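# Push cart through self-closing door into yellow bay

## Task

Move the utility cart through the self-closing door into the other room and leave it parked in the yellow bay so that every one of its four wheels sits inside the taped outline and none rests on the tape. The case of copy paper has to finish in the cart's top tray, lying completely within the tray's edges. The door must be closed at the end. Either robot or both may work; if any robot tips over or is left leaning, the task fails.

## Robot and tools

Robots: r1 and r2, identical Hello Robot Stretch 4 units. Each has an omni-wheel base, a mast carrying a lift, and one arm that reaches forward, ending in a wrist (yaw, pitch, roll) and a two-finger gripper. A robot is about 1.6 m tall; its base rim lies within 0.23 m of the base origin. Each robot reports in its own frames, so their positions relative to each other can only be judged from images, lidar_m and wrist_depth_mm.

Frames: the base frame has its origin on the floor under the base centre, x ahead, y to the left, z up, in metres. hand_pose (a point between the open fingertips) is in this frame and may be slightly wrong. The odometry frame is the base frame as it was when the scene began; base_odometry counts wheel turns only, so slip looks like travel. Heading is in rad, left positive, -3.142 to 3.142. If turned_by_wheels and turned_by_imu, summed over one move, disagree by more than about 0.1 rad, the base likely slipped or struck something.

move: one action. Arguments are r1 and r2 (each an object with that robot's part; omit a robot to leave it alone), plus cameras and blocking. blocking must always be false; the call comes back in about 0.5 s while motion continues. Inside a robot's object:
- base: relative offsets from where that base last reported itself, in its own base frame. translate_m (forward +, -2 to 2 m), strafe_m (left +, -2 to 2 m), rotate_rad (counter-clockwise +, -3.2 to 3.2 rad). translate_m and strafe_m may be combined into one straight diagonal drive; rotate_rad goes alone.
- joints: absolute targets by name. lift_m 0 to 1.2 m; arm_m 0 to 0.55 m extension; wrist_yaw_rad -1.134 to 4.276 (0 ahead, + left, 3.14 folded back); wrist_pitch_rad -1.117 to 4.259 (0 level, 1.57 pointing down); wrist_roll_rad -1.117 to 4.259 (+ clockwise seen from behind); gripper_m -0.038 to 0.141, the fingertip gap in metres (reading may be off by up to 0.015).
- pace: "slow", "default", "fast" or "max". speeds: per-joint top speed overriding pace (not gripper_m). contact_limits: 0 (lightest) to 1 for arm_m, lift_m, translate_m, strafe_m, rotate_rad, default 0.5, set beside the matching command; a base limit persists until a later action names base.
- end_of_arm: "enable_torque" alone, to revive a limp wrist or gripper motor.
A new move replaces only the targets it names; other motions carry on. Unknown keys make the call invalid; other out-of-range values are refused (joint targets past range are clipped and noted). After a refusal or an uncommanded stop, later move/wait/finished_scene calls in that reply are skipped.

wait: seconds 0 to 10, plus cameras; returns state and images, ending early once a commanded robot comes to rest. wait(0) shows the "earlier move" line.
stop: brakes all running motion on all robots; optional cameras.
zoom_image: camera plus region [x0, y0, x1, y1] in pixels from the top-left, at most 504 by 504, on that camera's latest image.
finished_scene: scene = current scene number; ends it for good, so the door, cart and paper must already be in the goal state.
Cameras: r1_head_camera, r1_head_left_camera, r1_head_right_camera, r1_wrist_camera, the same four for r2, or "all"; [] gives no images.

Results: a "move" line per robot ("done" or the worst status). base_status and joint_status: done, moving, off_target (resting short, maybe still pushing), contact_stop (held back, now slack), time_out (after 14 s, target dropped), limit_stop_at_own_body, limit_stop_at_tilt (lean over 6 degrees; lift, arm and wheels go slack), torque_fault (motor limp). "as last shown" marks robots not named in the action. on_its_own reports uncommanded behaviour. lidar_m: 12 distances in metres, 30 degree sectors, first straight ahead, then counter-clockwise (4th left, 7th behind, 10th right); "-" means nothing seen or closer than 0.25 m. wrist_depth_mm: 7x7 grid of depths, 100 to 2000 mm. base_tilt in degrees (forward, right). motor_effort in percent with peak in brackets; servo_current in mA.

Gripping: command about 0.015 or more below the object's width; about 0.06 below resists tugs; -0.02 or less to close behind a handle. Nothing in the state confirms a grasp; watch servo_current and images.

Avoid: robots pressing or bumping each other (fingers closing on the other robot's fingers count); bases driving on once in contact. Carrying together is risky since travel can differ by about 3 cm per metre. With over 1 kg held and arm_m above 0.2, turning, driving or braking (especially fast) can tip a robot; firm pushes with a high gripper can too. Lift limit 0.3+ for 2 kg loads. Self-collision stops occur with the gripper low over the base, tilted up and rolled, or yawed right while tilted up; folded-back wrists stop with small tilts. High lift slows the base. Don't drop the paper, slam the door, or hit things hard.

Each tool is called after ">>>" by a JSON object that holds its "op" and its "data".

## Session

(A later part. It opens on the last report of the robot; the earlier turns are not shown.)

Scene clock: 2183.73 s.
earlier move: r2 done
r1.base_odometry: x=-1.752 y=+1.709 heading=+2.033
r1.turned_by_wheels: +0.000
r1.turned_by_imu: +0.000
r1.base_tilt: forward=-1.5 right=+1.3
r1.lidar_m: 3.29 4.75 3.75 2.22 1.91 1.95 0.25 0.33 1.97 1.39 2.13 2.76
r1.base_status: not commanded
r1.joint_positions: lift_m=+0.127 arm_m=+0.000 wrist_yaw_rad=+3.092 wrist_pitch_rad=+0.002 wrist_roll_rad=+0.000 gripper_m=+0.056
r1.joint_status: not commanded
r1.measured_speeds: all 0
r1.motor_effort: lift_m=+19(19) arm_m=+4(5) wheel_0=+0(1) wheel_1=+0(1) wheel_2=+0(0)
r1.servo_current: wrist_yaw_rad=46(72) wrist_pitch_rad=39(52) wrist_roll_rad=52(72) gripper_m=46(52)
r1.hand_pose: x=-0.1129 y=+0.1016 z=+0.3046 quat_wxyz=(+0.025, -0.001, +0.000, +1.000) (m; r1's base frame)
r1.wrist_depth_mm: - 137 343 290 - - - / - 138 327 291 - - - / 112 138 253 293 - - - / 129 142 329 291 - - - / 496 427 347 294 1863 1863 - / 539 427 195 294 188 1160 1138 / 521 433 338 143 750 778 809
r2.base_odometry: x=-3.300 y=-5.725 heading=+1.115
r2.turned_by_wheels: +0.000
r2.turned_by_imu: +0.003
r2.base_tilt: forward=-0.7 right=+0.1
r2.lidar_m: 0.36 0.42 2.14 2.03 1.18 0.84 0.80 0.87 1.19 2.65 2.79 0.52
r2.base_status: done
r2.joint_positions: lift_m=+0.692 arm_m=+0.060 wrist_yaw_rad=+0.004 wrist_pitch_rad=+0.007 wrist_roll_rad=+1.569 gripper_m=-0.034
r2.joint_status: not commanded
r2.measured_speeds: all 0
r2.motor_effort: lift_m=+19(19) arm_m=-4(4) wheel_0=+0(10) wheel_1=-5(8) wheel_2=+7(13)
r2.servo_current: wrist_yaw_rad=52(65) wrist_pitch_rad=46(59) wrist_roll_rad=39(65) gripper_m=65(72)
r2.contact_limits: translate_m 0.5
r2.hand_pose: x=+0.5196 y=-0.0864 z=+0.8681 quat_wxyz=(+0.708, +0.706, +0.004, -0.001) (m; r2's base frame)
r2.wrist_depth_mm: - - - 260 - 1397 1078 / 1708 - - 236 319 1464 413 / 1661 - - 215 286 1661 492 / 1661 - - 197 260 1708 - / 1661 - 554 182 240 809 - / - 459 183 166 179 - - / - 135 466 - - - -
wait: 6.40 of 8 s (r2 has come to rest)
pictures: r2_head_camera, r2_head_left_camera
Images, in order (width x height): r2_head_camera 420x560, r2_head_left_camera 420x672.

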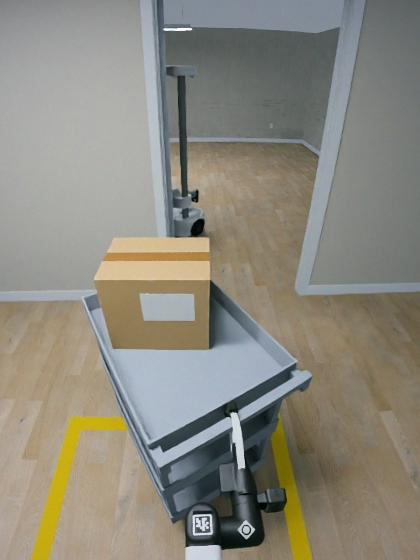

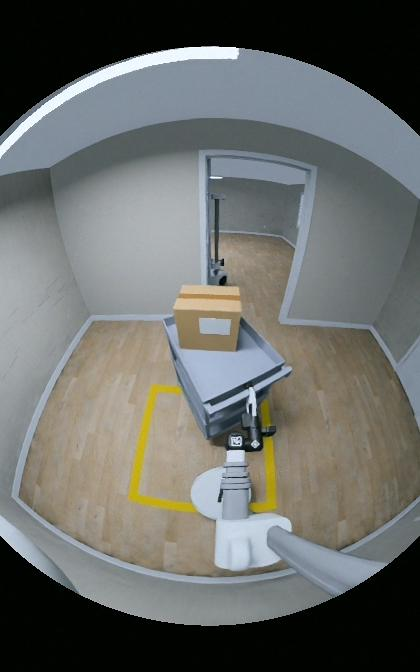

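>>> {"op": "move", "data": {"blocking": false, "r2": {"base":{"translate_m":-0.18,"strafe_m":0.24},"pace":"slow","contact_limits":{"translate_m":0.5}}, "cameras": []}}

>>> {"op": "wait", "data": {"seconds": 8, "cameras": ["r2_head_left_camera","r2_head_camera"]}}

Scene clock: 2204.93 s.
move: r2 moving
r1: as last shown
r1.base_tilt: forward=-1.6 right=+1.3
r1.lidar_m: 3.29 4.75 3.74 2.21 1.92 1.93 0.25 0.32 2.01 1.39 2.18 2.77
r1.motor_effort: lift_m=+19(19) arm_m=+4(4) wheel_0=+0(1) wheel_1=+0(0) wheel_2=+0(0)
r1.servo_current: wrist_yaw_rad=65(65) wrist_pitch_rad=46(52) wrist_roll_rad=52(59) gripper_m=39(46)
r1.wrist_depth_mm: - 137 343 290 - - - / - 137 327 291 - - - / 112 137 252 291 - - - / 129 142 329 293 - - - / 496 427 347 294 1921 1863 - / 539 430 195 296 187 1182 1138 / 521 433 342 143 750 778 809
r2.base_odometry: x=-3.312 y=-5.728 heading=+1.116
r2.turned_by_wheels: +0.001
r2.turned_by_imu: +0.001
r2.base_tilt: forward=-0.6 right=+0.1
r2.lidar_m: 0.35 0.41 2.14 2.03 1.16 0.85 0.81 0.84 1.18 2.69 2.77 0.52
r2.base_status: translate_m moving; strafe_m moving
r2.joint_positions: lift_m=+0.692 arm_m=+0.060 wrist_yaw_rad=+0.003 wrist_pitch_rad=+0.007 wrist_roll_rad=+1.569 gripper_m=-0.034
r2.joint_status: not commanded
r2.measured_speeds: translate_m=-0.030 strafe_m=+0.039 rotate_rad=-0.001 lift_m=+0.000 arm_m=+0.000 wrist_yaw_rad=-0.011 wrist_pitch_rad=+0.000 wrist_roll_rad=+0.000
r2.motor_effort: lift_m=+19(19) arm_m=-4(4) wheel_0=-12(12) wheel_1=+6(7) wheel_2=+9(12)
r2.servo_current: wrist_yaw_rad=33(59) wrist_pitch_rad=52(52) wrist_roll_rad=46(52) gripper_m=72(72)
r2.contact_limits: translate_m 0.5
r2.hand_pose: x=+0.5196 y=-0.0865 z=+0.8681 quat_wxyz=(+0.708, +0.706, +0.004, -0.001) (m; r2's base frame)
r2.wrist_depth_mm: - - - 260 - 1430 1078 / 1708 - - 236 319 1464 410 / 1661 - - 214 286 1661 492 / 1618 - - 197 259 1618 - / 1661 - 554 183 240 820 - / - 459 183 166 178 - - / - 136 462 - - - -
pictures: none
No camera images: "cameras" was empty.

Scene clock: 2208.70 s.
earlier move: r2 done
r1.base_odometry: x=-1.752 y=+1.709 heading=+2.033
r1.turned_by_wheels: +0.000
r1.turned_by_imu: +0.000
r1.base_tilt: forward=-1.6 right=+1.3
r1.lidar_m: 3.29 4.76 3.77 2.23 1.92 1.93 0.25 0.35 2.18 1.37 2.17 2.75
r1.base_status: not commanded
r1.joint_positions: lift_m=+0.127 arm_m=+0.000 wrist_yaw_rad=+3.092 wrist_pitch_rad=+0.002 wrist_roll_rad=+0.000 gripper_m=+0.056
r1.joint_status: not commanded
r1.measured_speeds: all 0
r1.motor_effort: lift_m=+19(19) arm_m=+4(5) wheel_0=+0(1) wheel_1=+0(0) wheel_2=+0(0)
r1.servo_current: wrist_yaw_rad=33(65) wrist_pitch_rad=46(52) wrist_roll_rad=39(65) gripper_m=39(52)
r1.hand_pose: x=-0.1129 y=+0.1016 z=+0.3046 quat_wxyz=(+0.025, -0.001, +0.000, +1.000) (m; r1's base frame)
r1.wrist_depth_mm: - 137 343 290 - - - / - 137 327 293 - - - / 112 138 255 293 - - - / 129 142 327 293 - - - / 496 427 345 294 1921 1863 - / 539 430 195 294 188 1160 1160 / 521 430 342 143 750 778 820
r2.base_odometry: x=-3.594 y=-5.781 heading=+1.116
r2.turned_by_wheels: +0.000
r2.turned_by_imu: -0.001
r2.base_tilt: forward=-0.7 right=+0.1
r2.lidar_m: 0.44 2.26 1.91 1.81 0.92 0.65 0.63 0.66 0.94 2.56 3.03 0.50
r2.base_status: done
r2.joint_positions: lift_m=+0.692 arm_m=+0.060 wrist_yaw_rad=-0.003 wrist_pitch_rad=+0.007 wrist_roll_rad=+1.569 gripper_m=-0.034
r2.joint_status: not commanded
r2.measured_speeds: all 0
r2.motor_effort: lift_m=+19(19) arm_m=-4(4) wheel_0=-4(14) wheel_1=+3(8) wheel_2=+5(12)
r2.servo_current: wrist_yaw_rad=46(59) wrist_pitch_rad=46(59) wrist_roll_rad=39(59) gripper_m=65(72)
r2.contact_limits: translate_m 0.5
r2.hand_pose: x=+0.5191 y=-0.0881 z=+0.8681 quat_wxyz=(+0.708, +0.706, +0.002, -0.003) (m; r2's base frame)
r2.wrist_depth_mm: 1808 - - 182 246 1618 1182 / 1756 - - 180 241 1661 - / 1863 - 627 177 237 778 - / 1808 469 466 234 235 798 - / - 492 496 172 231 820 - / - 525 184 169 179 - - / - - - - 226 136 -
wait: 3.77 of 8 s (r2 has come to rest)
pictures: r2_head_camera, r2_head_left_camera
Images, in order (width x height): r2_head_camera 420x560, r2_head_left_camera 420x672.

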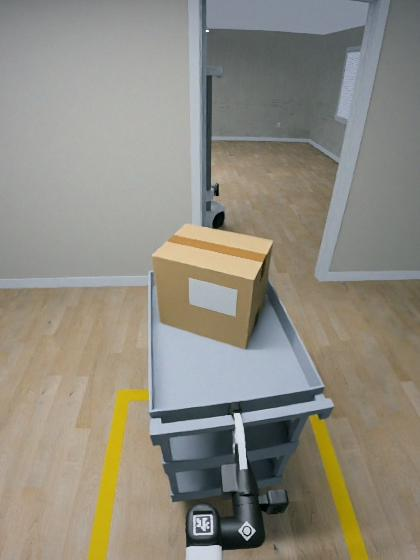

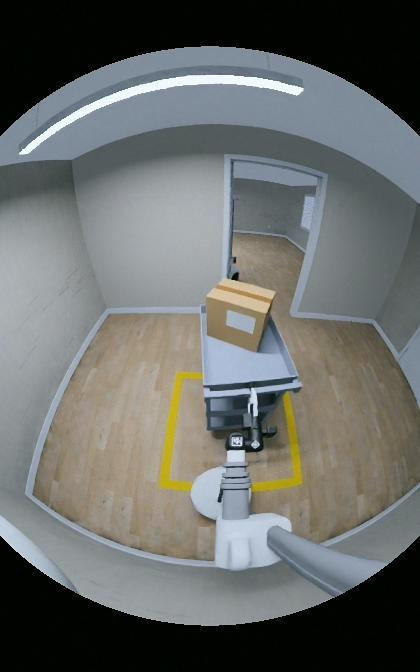

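>>> {"op": "move", "data": {"blocking": false, "r2": {"base":{"translate_m":-0.22,"strafe_m":0.03},"joints":{"arm_m":0.0},"speeds":{"arm_m":0.02},"pace":"slow","contact_limits":{"translate_m":0.5}}, "cameras": []}}

>>> {"op": "wait", "data": {"seconds": 5, "cameras": ["r2_head_left_camera","r2_head_camera","r2_head_right_camera"]}}

Scene clock: 2216.00 s.
move: r2 moving
r1: as last shown
r1.lidar_m: 3.26 4.76 3.76 2.24 1.93 1.94 0.25 0.32 2.21 1.40 2.16 2.78
r1.motor_effort: lift_m=+19(19) arm_m=+4(5) wheel_0=+0(0) wheel_1=+0(0) wheel_2=+0(0)
r1.servo_current: wrist_yaw_rad=52(72) wrist_pitch_rad=46(52) wrist_roll_rad=46(52) gripper_m=46(46)
r1.wrist_depth_mm: - 137 343 290 - - - / - 137 327 291 - - - / 112 138 252 293 - - - / 129 142 329 291 - - - / 492 424 347 293 1921 1863 - / 530 427 196 294 188 1182 1160 / 525 433 340 143 741 768 809
r2.base_odometry: x=-3.601 y=-5.792 heading=+1.116
r2.turned_by_wheels: +0.000
r2.turned_by_imu: +0.001
r2.base_tilt: forward=-0.6 right=+0.1
r2.lidar_m: 0.42 0.49 1.90 1.80 0.92 0.67 0.62 0.66 0.90 2.51 3.02 0.48
r2.base_status: translate_m moving; strafe_m moving
r2.joint_positions: lift_m=+0.692 arm_m=+0.051 wrist_yaw_rad=+0.002 wrist_pitch_rad=+0.007 wrist_roll_rad=+1.569 gripper_m=-0.034
r2.joint_status: arm_m moving
r2.measured_speeds: translate_m=-0.050 strafe_m=+0.006 rotate_rad=-0.001 lift_m=+0.000 arm_m=-0.021 wrist_yaw_rad=+0.000 wrist_pitch_rad=+0.000 wrist_roll_rad=+0.000
r2.motor_effort: lift_m=+19(19) arm_m=-9(12) wheel_0=-3(10) wheel_1=-7(7) wheel_2=+15(15)
r2.servo_current: wrist_yaw_rad=39(52) wrist_pitch_rad=46(52) wrist_roll_rad=52(65) gripper_m=65(72)
r2.contact_limits: translate_m 0.5
r2.hand_pose: x=+0.5103 y=-0.0867 z=+0.8681 quat_wxyz=(+0.708, +0.706, +0.003, -0.002) (m; r2's base frame)
r2.wrist_depth_mm: 1808 - - 177 239 1576 1182 / 1808 - - 176 237 1661 - / 1808 - 574 174 235 - - / 1921 466 466 232 234 831 - / - 500 504 171 231 831 - / - 539 183 169 179 - - / - - - - 228 136 -
pictures: none
No camera images: "cameras" was empty.

Scene clock: 2219.00 s.
earlier move: r2 done
r1.base_odometry: x=-1.752 y=+1.709 heading=+2.033
r1.turned_by_wheels: +0.000
r1.turned_by_imu: +0.000
r1.base_tilt: forward=-1.6 right=+1.3
r1.lidar_m: 3.27 4.75 3.78 2.25 1.93 1.94 0.25 0.33 2.47 1.37 2.13 2.78
r1.base_status: not commanded
r1.joint_positions: lift_m=+0.127 arm_m=+0.000 wrist_yaw_rad=+3.092 wrist_pitch_rad=+0.002 wrist_roll_rad=+0.000 gripper_m=+0.056
r1.joint_status: not commanded
r1.measured_speeds: all 0
r1.motor_effort: lift_m=+19(19) arm_m=+4(5) wheel_0=-1(1) wheel_1=+0(0) wheel_2=+0(0)
r1.servo_current: wrist_yaw_rad=46(78) wrist_pitch_rad=39(52) wrist_roll_rad=39(59) gripper_m=46(52)
r1.hand_pose: x=-0.1129 y=+0.1016 z=+0.3046 quat_wxyz=(+0.025, -0.001, +0.000, +1.000) (m; r1's base frame)
r1.wrist_depth_mm: - 137 342 290 - - - / - 137 327 293 - - - / 112 138 253 293 - - - / 129 142 327 293 - - - / 496 424 347 293 1921 1863 - / 535 430 195 294 187 1138 1138 / 521 430 342 143 741 778 820
r2.base_odometry: x=-3.718 y=-5.966 heading=+1.116
r2.turned_by_wheels: +0.000
r2.turned_by_imu: +0.001
r2.base_tilt: forward=-0.7 right=+0.0
r2.lidar_m: 0.37 0.41 1.89 1.72 0.64 0.43 0.41 0.44 0.59 1.70 3.05 0.44
r2.base_status: done
r2.joint_positions: lift_m=+0.692 arm_m=+0.000 wrist_yaw_rad=+0.002 wrist_pitch_rad=+0.007 wrist_roll_rad=+1.569 gripper_m=-0.034
r2.joint_status: all done
r2.measured_speeds: all 0
r2.motor_effort: lift_m=+19(19) arm_m=-6(12) wheel_0=-3(10) wheel_1=-4(7) wheel_2=+8(15)
r2.servo_current: wrist_yaw_rad=39(65) wrist_pitch_rad=52(52) wrist_roll_rad=46(65) gripper_m=65(72)
r2.contact_limits: translate_m 0.5
r2.hand_pose: x=+0.4597 y=-0.0867 z=+0.8680 quat_wxyz=(+0.708, +0.706, +0.003, -0.002) (m; r2's base frame)
r2.wrist_depth_mm: - - - 173 236 1618 1205 / - - - 173 233 1537 - / - - 549 171 231 820 - / - 480 466 230 230 831 - / - - 504 170 230 831 - / - - 183 168 179 - - / - - - - 229 1430 -
wait: 3.00 of 5 s (r2 has come to rest)
pictures: r2_head_camera, r2_head_left_camera, r2_head_right_camera
Images, in order (width x height): r2_head_camera 420x560, r2_head_left_camera 420x672, r2_head_right_camera 420x672.

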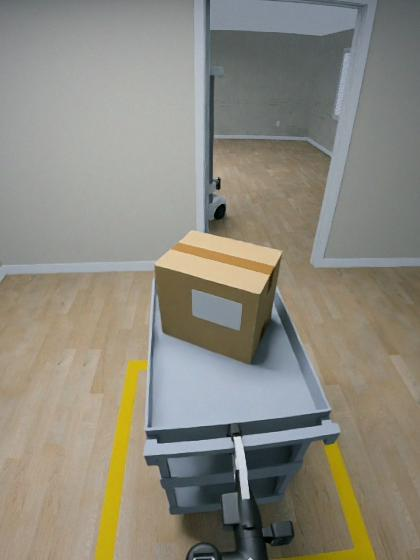

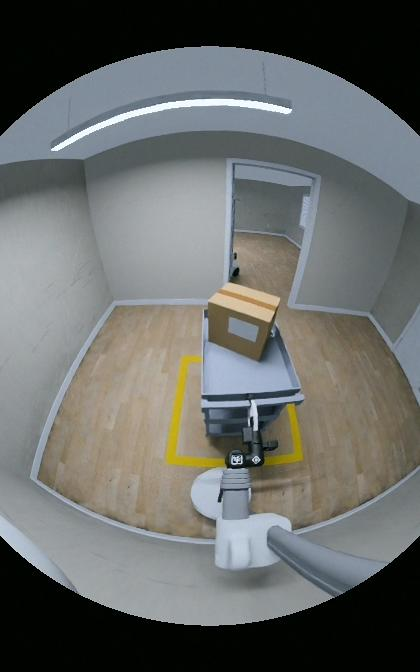

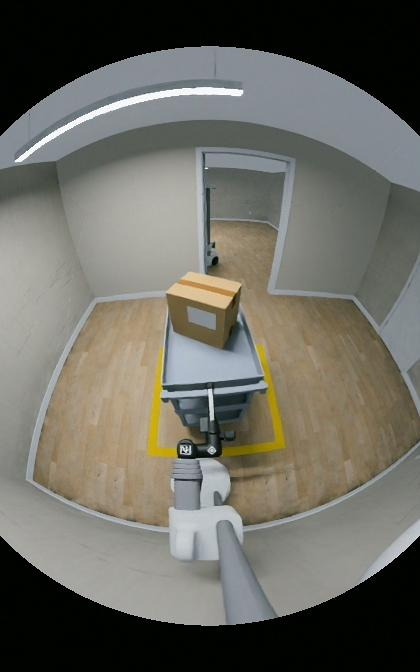

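>>> {"op": "zoom_image", "data": {"camera": "r2_head_right_camera", "region": [130, 330, 300, 480]}}

>>> {"op": "zoom_image", "data": {"camera": "r2_head_camera", "region": [90, 400, 380, 560]}}

Scaled by 2.965 from the camera's 420x672 image, which has a finer 600x960 frame.

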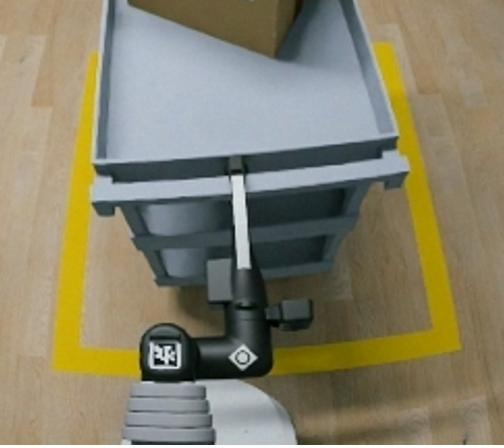

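Scaled by 1.738 from the camera's 420x560 image, which has a finer 1200x1600 frame.

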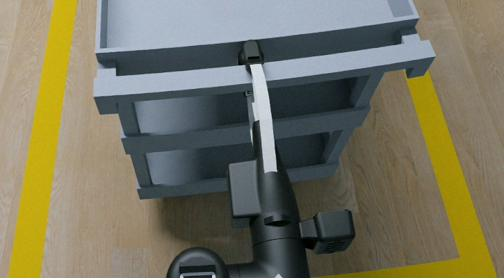

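>>> {"op": "zoom_image", "data": {"camera": "r2_head_camera", "region": [130, 210, 350, 440]}}

>>> {"op": "zoom_image", "data": {"camera": "r2_head_left_camera", "region": [160, 270, 320, 470]}}

Scaled by 2.191 from the camera's 420x560 image, which has a finer 1200x1600 frame.

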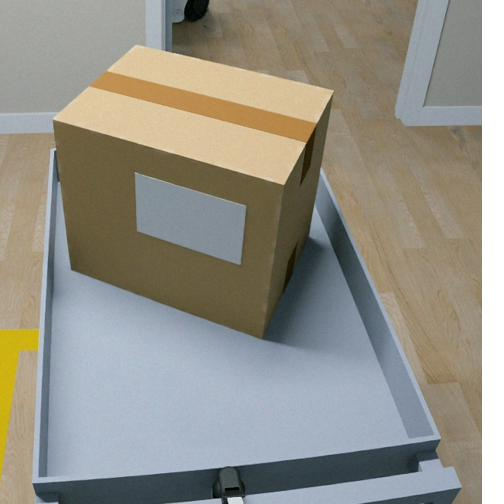

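Scaled by 2.520 from the camera's 420x672 image, which has a finer 600x960 frame.

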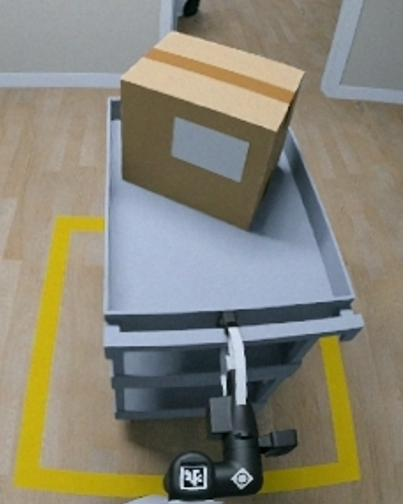

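>>> {"op": "move", "data": {"blocking": false, "r2": {"joints":{"gripper_m":0.141}}, "r1": {"base":{"translate_m":1.3},"pace":"slow"}, "cameras": []}}

>>> {"op": "wait", "data": {"seconds": 2, "cameras": ["r2_head_camera"]}}

Scene clock: 2244.10 s.
move: r1 moving; r2 moving
r1.base_odometry: x=-1.758 y=+1.720 heading=+2.033
r1.turned_by_wheels: +0.001
r1.turned_by_imu: +0.000
r1.base_tilt: forward=-1.5 right=+1.3
r1.lidar_m: 3.30 4.74 3.76 2.22 1.93 1.94 0.25 0.33 2.47 1.38 2.17 2.77
r1.base_status: translate_m moving
r1.joint_positions: lift_m=+0.127 arm_m=+0.000 wrist_yaw_rad=+3.092 wrist_pitch_rad=+0.002 wrist_roll_rad=+0.000 gripper_m=+0.056
r1.joint_status: not commanded
r1.measured_speeds: translate_m=+0.048 strafe_m=+0.000 rotate_rad=-0.002 lift_m=+0.000 arm_m=+0.000 wrist_yaw_rad=+0.000 wrist_pitch_rad=+0.000 wrist_roll_rad=+0.000
r1.motor_effort: lift_m=+19(19) arm_m=+4(4) wheel_0=+3(5) wheel_1=+6(8) wheel_2=-2(4)
r1.servo_current: wrist_yaw_rad=52(59) wrist_pitch_rad=46(46) wrist_roll_rad=59(65) gripper_m=39(46)
r1.hand_pose: x=-0.1129 y=+0.1016 z=+0.3046 quat_wxyz=(+0.025, -0.001, +0.000, +1.000) (m; r1's base frame)
r1.wrist_depth_mm: - 138 345 291 - - - / - 137 329 291 - - - / 112 138 253 293 - - - / 129 142 329 291 - - - / 508 430 349 296 - 1921 - / 525 430 195 294 187 1160 1138 / 535 433 343 142 750 768 820
r2.base_odometry: x=-3.718 y=-5.966 heading=+1.116
r2.turned_by_wheels: +0.000
r2.turned_by_imu: +0.000
r2.base_tilt: forward=-0.7 right=+0.1
r2.lidar_m: 0.38 0.39 1.87 1.68 0.61 0.45 0.41 0.44 0.61 1.69 3.08 0.43
r2.base_status: not commanded
r2.joint_positions: lift_m=+0.692 arm_m=+0.000 wrist_yaw_rad=+0.002 wrist_pitch_rad=+0.007 wrist_roll_rad=+1.569 gripper_m=-0.009
r2.joint_status: gripper_m moving
r2.measured_speeds: all 0
r2.motor_effort: lift_m=+19(19) arm_m=-6(7) wheel_0=-2(3) wheel_1=-3(4) wheel_2=+7(8)
r2.servo_current: wrist_yaw_rad=46(65) wrist_pitch_rad=46(52) wrist_roll_rad=39(52) gripper_m=59(85)
r2.contact_limits: translate_m 0.5
r2.hand_pose: x=+0.4596 y=-0.0867 z=+0.8680 quat_wxyz=(+0.708, +0.706, +0.003, -0.002) (m; r2's base frame)
r2.wrist_depth_mm: - - - 177 238 1618 1182 / - - - 176 237 1537 - / - - 554 175 236 809 - / - 480 466 235 236 854 - / - - 508 173 234 831 - / - - 186 173 180 - - / - - - - 234 1661 -
pictures: none
No camera images: "cameras" was empty.

Scene clock: 2246.10 s.
earlier move: r1 moving; r2 moving
r1.base_odometry: x=-1.842 y=+1.888 heading=+2.033
r1.turned_by_wheels: +0.000
r1.turned_by_imu: +0.000
r1.base_tilt: forward=-1.6 right=+1.3
r1.lidar_m: 3.10 4.60 4.03 2.39 2.07 2.07 0.25 0.28 4.12 1.41 2.47 2.64
r1.base_status: translate_m moving
r1.joint_positions: lift_m=+0.127 arm_m=+0.000 wrist_yaw_rad=+3.092 wrist_pitch_rad=+0.002 wrist_roll_rad=+0.000 gripper_m=+0.056
r1.joint_status: not commanded
r1.measured_speeds: translate_m=+0.104 strafe_m=-0.001 rotate_rad=-0.005 lift_m=+0.000 arm_m=+0.000 wrist_yaw_rad=+0.000 wrist_pitch_rad=+0.000 wrist_roll_rad=+0.000
r1.motor_effort: lift_m=+19(19) arm_m=+4(5) wheel_0=+6(6) wheel_1=+4(8) wheel_2=-5(5)
r1.servo_current: wrist_yaw_rad=59(72) wrist_pitch_rad=39(52) wrist_roll_rad=46(65) gripper_m=39(52)
r1.hand_pose: x=-0.1129 y=+0.1016 z=+0.3046 quat_wxyz=(+0.025, -0.001, +0.000, +1.000) (m; r1's base frame)
r1.wrist_depth_mm: - 137 - - - - - / - 138 - - - - - / 112 138 213 - - - - / 129 142 247 - - - - / 500 366 340 1921 - 1863 - / 564 373 193 1205 187 1182 1160 / 723 375 340 798 788 778 820
r2.base_odometry: x=-3.718 y=-5.966 heading=+1.116
r2.turned_by_wheels: +0.000
r2.turned_by_imu: +0.000
r2.base_tilt: forward=-0.6 right=+0.1
r2.lidar_m: 0.40 0.40 1.87 1.72 0.63 0.43 0.41 0.45 0.62 1.71 3.05 0.45
r2.base_status: not commanded
r2.joint_positions: lift_m=+0.692 arm_m=+0.000 wrist_yaw_rad=+0.002 wrist_pitch_rad=+0.006 wrist_roll_rad=+1.569 gripper_m=+0.141
r2.joint_status: gripper_m moving
r2.measured_speeds: all 0
r2.motor_effort: lift_m=+18(19) arm_m=-6(7) wheel_0=-2(3) wheel_1=-3(4) wheel_2=+6(8)
r2.servo_current: wrist_yaw_rad=39(65) wrist_pitch_rad=52(59) wrist_roll_rad=52(59) gripper_m=33(117)
r2.contact_limits: translate_m 0.5
r2.hand_pose: x=+0.4596 y=-0.0868 z=+0.8684 quat_wxyz=(+0.708, +0.706, +0.003, -0.001) (m; r2's base frame)
r2.wrist_depth_mm: - - - 191 252 1708 1255 / - - - 190 252 1576 - / - - 585 190 249 842 - / - - 484 187 248 - - / - - 521 187 246 - - / - - 554 186 244 186 - / - - - - 244 1863 -
wait: 2.00 s; no rest
pictures: r2_head_camera
Images, in order (width x height): r2_head_camera 420x560.

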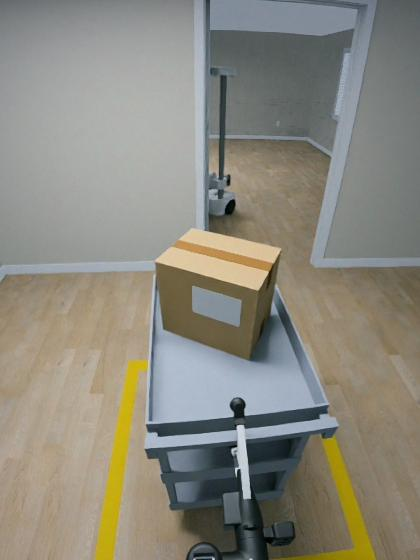

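Cart pushed ~1 cm. Back r2 off.

>>> {"op": "move", "data": {"blocking": false, "r2": {"base":{"translate_m":-0.13},"pace":"slow","contact_limits":{"translate_m":0.1}}, "cameras": []}}

>>> {"op": "wait", "data": {"seconds": 3, "cameras": ["r2_head_camera"]}}

>>> {"op": "wait", "data": {"seconds": 10, "cameras": ["r2_head_camera","r2_head_left_camera"]}}

Scene clock: 2250.63 s.
earlier move: r1 moving; r2 done
move: r2 moving
r1.base_odometry: x=-2.044 y=+2.294 heading=+2.033
r1.turned_by_wheels: +0.000
r1.turned_by_imu: +0.000
r1.base_tilt: forward=-1.6 right=+1.3
r1.lidar_m: 2.77 4.30 4.27 2.73 2.37 2.38 1.71 1.37 1.32 1.79 2.31 2.33
r1.base_status: translate_m moving
r1.joint_positions: lift_m=+0.127 arm_m=+0.000 wrist_yaw_rad=+3.092 wrist_pitch_rad=+0.002 wrist_roll_rad=+0.000 gripper_m=+0.056
r1.joint_status: not commanded
r1.measured_speeds: translate_m=+0.101 strafe_m=+0.001 rotate_rad=+0.001 lift_m=+0.000 arm_m=+0.000 wrist_yaw_rad=+0.000 wrist_pitch_rad=+0.000 wrist_roll_rad=+0.000
r1.motor_effort: lift_m=+19(19) arm_m=+4(4) wheel_0=+5(6) wheel_1=+4(5) wheel_2=-3(5)
r1.servo_current: wrist_yaw_rad=65(65) wrist_pitch_rad=46(46) wrist_roll_rad=59(59) gripper_m=46(46)
r1.hand_pose: x=-0.1129 y=+0.1016 z=+0.3046 quat_wxyz=(+0.025, -0.001, +0.000, +1.000) (m; r1's base frame)
r1.wrist_depth_mm: - 137 - - - - - / - 138 - - - - - / 112 138 218 - - - - / 129 142 287 - - - - / - - 1863 - - - 1808 / 1160 1182 194 1182 188 1182 1138 / 842 750 741 798 788 778 820
r2.base_odometry: x=-3.723 y=-5.977 heading=+1.115
r2.turned_by_wheels: +0.000
r2.turned_by_imu: +0.000
r2.base_tilt: forward=-0.7 right=+0.1
r2.lidar_m: 0.40 0.46 1.86 1.66 0.61 0.42 0.40 0.43 0.59 1.66 3.07 0.46
r2.base_status: translate_m moving
r2.joint_positions: lift_m=+0.692 arm_m=+0.000 wrist_yaw_rad=+0.002 wrist_pitch_rad=+0.006 wrist_roll_rad=+1.569 gripper_m=+0.141
r2.joint_status: all done
r2.measured_speeds: translate_m=-0.048 strafe_m=+0.000 rotate_rad=+0.001 lift_m=+0.000 arm_m=+0.000 wrist_yaw_rad=+0.000 wrist_pitch_rad=+0.000 wrist_roll_rad=+0.000
r2.motor_effort: lift_m=+18(18) arm_m=-6(6) wheel_0=-8(10) wheel_1=-7(7) wheel_2=+9(10)
r2.servo_current: wrist_yaw_rad=65(65) wrist_pitch_rad=46(59) wrist_roll_rad=59(59) gripper_m=52(59)
r2.contact_limits: translate_m 0.1
r2.hand_pose: x=+0.4596 y=-0.0868 z=+0.8684 quat_wxyz=(+0.708, +0.706, +0.003, -0.001) (m; r2's base frame)
r2.wrist_depth_mm: - - - 202 263 1708 1255 / - - - 200 262 1708 - / - - 615 200 259 854 - / - - 500 198 257 866 - / - - 530 197 258 842 - / - - 564 196 255 185 - / - - - - - 1921 -
pictures: none
No camera images: "cameras" was empty.

Scene clock: 2252.70 s.
earlier move: r1 moving; r2 done
r1.base_odometry: x=-2.136 y=+2.479 heading=+2.033
r1.turned_by_wheels: +0.000
r1.turned_by_imu: +0.000
r1.base_tilt: forward=-1.5 right=+1.3
r1.lidar_m: 2.62 4.13 4.16 2.90 2.52 2.54 1.89 1.64 1.58 1.96 2.19 2.18
r1.base_status: translate_m moving
r1.joint_positions: lift_m=+0.127 arm_m=+0.000 wrist_yaw_rad=+3.092 wrist_pitch_rad=+0.002 wrist_roll_rad=+0.000 gripper_m=+0.056
r1.joint_status: not commanded
r1.measured_speeds: translate_m=+0.101 strafe_m=+0.000 rotate_rad=+0.001 lift_m=+0.000 arm_m=+0.000 wrist_yaw_rad=+0.000 wrist_pitch_rad=+0.000 wrist_roll_rad=+0.000
r1.motor_effort: lift_m=+19(19) arm_m=+4(5) wheel_0=+6(6) wheel_1=+2(6) wheel_2=-4(6)
r1.servo_current: wrist_yaw_rad=46(65) wrist_pitch_rad=39(46) wrist_roll_rad=52(65) gripper_m=39(46)
r1.hand_pose: x=-0.1129 y=+0.1016 z=+0.3046 quat_wxyz=(+0.025, -0.001, +0.000, +1.000) (m; r1's base frame)
r1.wrist_depth_mm: - 137 - - - - - / - 138 - - - - - / 112 138 220 - - - - / 129 143 - - - - - / - 1661 - - - - - / 1205 1205 193 1182 187 1138 1118 / 842 750 759 798 788 778 809
r2.base_odometry: x=-3.775 y=-6.082 heading=+1.116
r2.turned_by_wheels: +0.000
r2.turned_by_imu: +0.000
r2.base_tilt: forward=-0.7 right=+0.1
r2.lidar_m: 0.53 2.54 1.88 1.17 0.43 0.29 0.29 0.31 0.42 1.18 3.04 0.56
r2.base_status: done
r2.joint_positions: lift_m=+0.692 arm_m=+0.000 wrist_yaw_rad=+0.002 wrist_pitch_rad=+0.006 wrist_roll_rad=+1.569 gripper_m=+0.141
r2.joint_status: all done
r2.measured_speeds: all 0
r2.motor_effort: lift_m=+18(18) arm_m=-5(6) wheel_0=-3(10) wheel_1=-5(8) wheel_2=+6(10)
r2.servo_current: wrist_yaw_rad=46(65) wrist_pitch_rad=52(59) wrist_roll_rad=52(65) gripper_m=52(59)
r2.contact_limits: translate_m 0.1
r2.hand_pose: x=+0.4596 y=-0.0868 z=+0.8684 quat_wxyz=(+0.708, +0.706, +0.003, -0.001) (m; r2's base frame)
r2.wrist_depth_mm: - - - 384 389 402 389 / - - - 379 - 1863 - / - - - 379 377 - - / - - 615 375 976 - - / - - 668 373 976 931 - / - - 699 314 370 188 - / - - - - - 1863 -
wait: 2.07 of 3 s (r2 has come to rest)
pictures: r2_head_camera
Images, in order (width x height): r2_head_camera 420x560.

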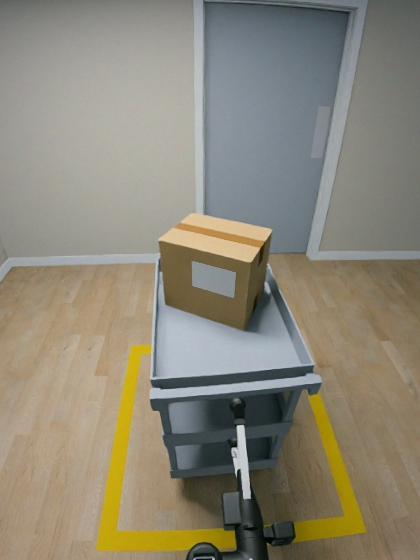

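Scene clock: 2257.87 s.
earlier move: r1 done
r1.base_odometry: x=-2.332 y=+2.872 heading=+2.033
r1.turned_by_wheels: +0.000
r1.turned_by_imu: -0.001
r1.base_tilt: forward=-1.6 right=+1.3
r1.lidar_m: 2.22 3.81 3.83 3.23 2.81 2.83 2.26 1.91 1.96 2.15 1.89 1.89
r1.base_status: done
r1.joint_positions: lift_m=+0.127 arm_m=+0.000 wrist_yaw_rad=+3.092 wrist_pitch_rad=+0.002 wrist_roll_rad=+0.000 gripper_m=+0.056
r1.joint_status: not commanded
r1.measured_speeds: all 0
r1.motor_effort: lift_m=+19(19) arm_m=+4(5) wheel_0=+3(8) wheel_1=+2(7) wheel_2=-3(6)
r1.servo_current: wrist_yaw_rad=33(72) wrist_pitch_rad=46(52) wrist_roll_rad=52(72) gripper_m=39(52)
r1.hand_pose: x=-0.1129 y=+0.1016 z=+0.3046 quat_wxyz=(+0.025, -0.001, +0.000, +1.000) (m; r1's base frame)
r1.wrist_depth_mm: - 137 - - - - - / - 138 - - - - - / 112 138 219 - - - - / 129 143 - - - - - / 1708 1983 - - - - - / 1160 1205 194 1205 187 1182 1118 / 842 750 750 798 798 768 820
r2.base_odometry: x=-3.775 y=-6.082 heading=+1.116
r2.turned_by_wheels: +0.000
r2.turned_by_imu: +0.001
r2.base_tilt: forward=-0.6 right=+0.0
r2.lidar_m: 0.53 2.57 1.85 1.18 0.42 0.30 0.27 0.31 0.43 1.19 3.06 0.57
r2.base_status: done
r2.joint_positions: lift_m=+0.692 arm_m=+0.000 wrist_yaw_rad=+0.002 wrist_pitch_rad=+0.006 wrist_roll_rad=+1.569 gripper_m=+0.141
r2.joint_status: all done
r2.measured_speeds: all 0
r2.motor_effort: lift_m=+18(18) arm_m=-6(6) wheel_0=-3(10) wheel_1=-5(8) wheel_2=+6(10)
r2.servo_current: wrist_yaw_rad=52(65) wrist_pitch_rad=46(59) wrist_roll_rad=59(65) gripper_m=52(59)
r2.contact_limits: translate_m 0.1
r2.hand_pose: x=+0.4596 y=-0.0868 z=+0.8684 quat_wxyz=(+0.708, +0.706, +0.003, -0.001) (m; r2's base frame)
r2.wrist_depth_mm: - - - 384 392 399 392 / - - - 379 - 1863 - / - - - 379 379 - - / - - 627 377 976 - - / - - 661 375 960 931 - / - - 707 314 370 188 - / - - - - - 1808 -
wait: 5.17 of 10 s (r1 has come to rest)
pictures: r2_head_camera, r2_head_left_camera
Images, in order (width x height): r2_head_camera 420x560, r2_head_left_camera 420x672.

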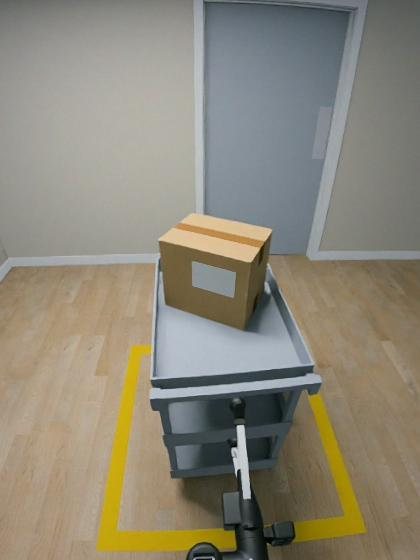

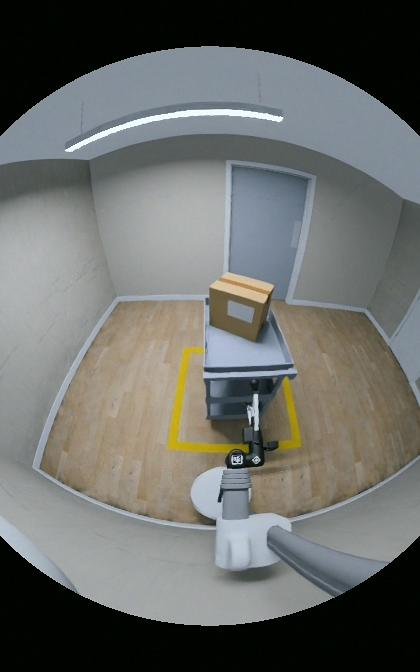

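>>> {"op": "zoom_image", "data": {"camera": "r2_head_camera", "region": [90, 360, 370, 560]}}

>>> {"op": "zoom_image", "data": {"camera": "r2_head_left_camera", "region": [160, 330, 310, 460]}}

Scaled by 1.800 from the camera's 420x560 image, which has a finer 1200x1600 frame.

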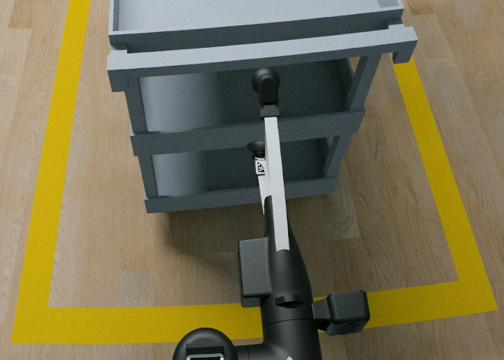

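Scaled by 3.360 from the camera's 420x672 image, which has a finer 600x960 frame.

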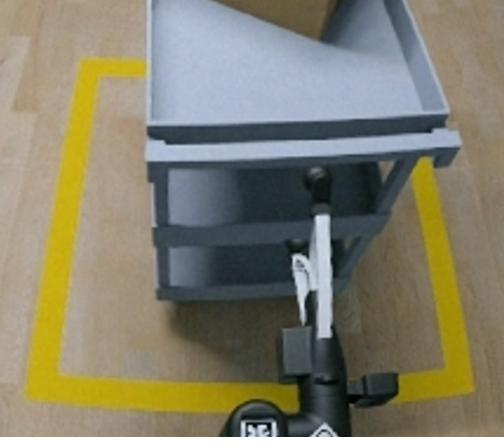

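>>> {"op": "finished_scene", "data": {"scene": 1}}

The scene is finished: the task was done.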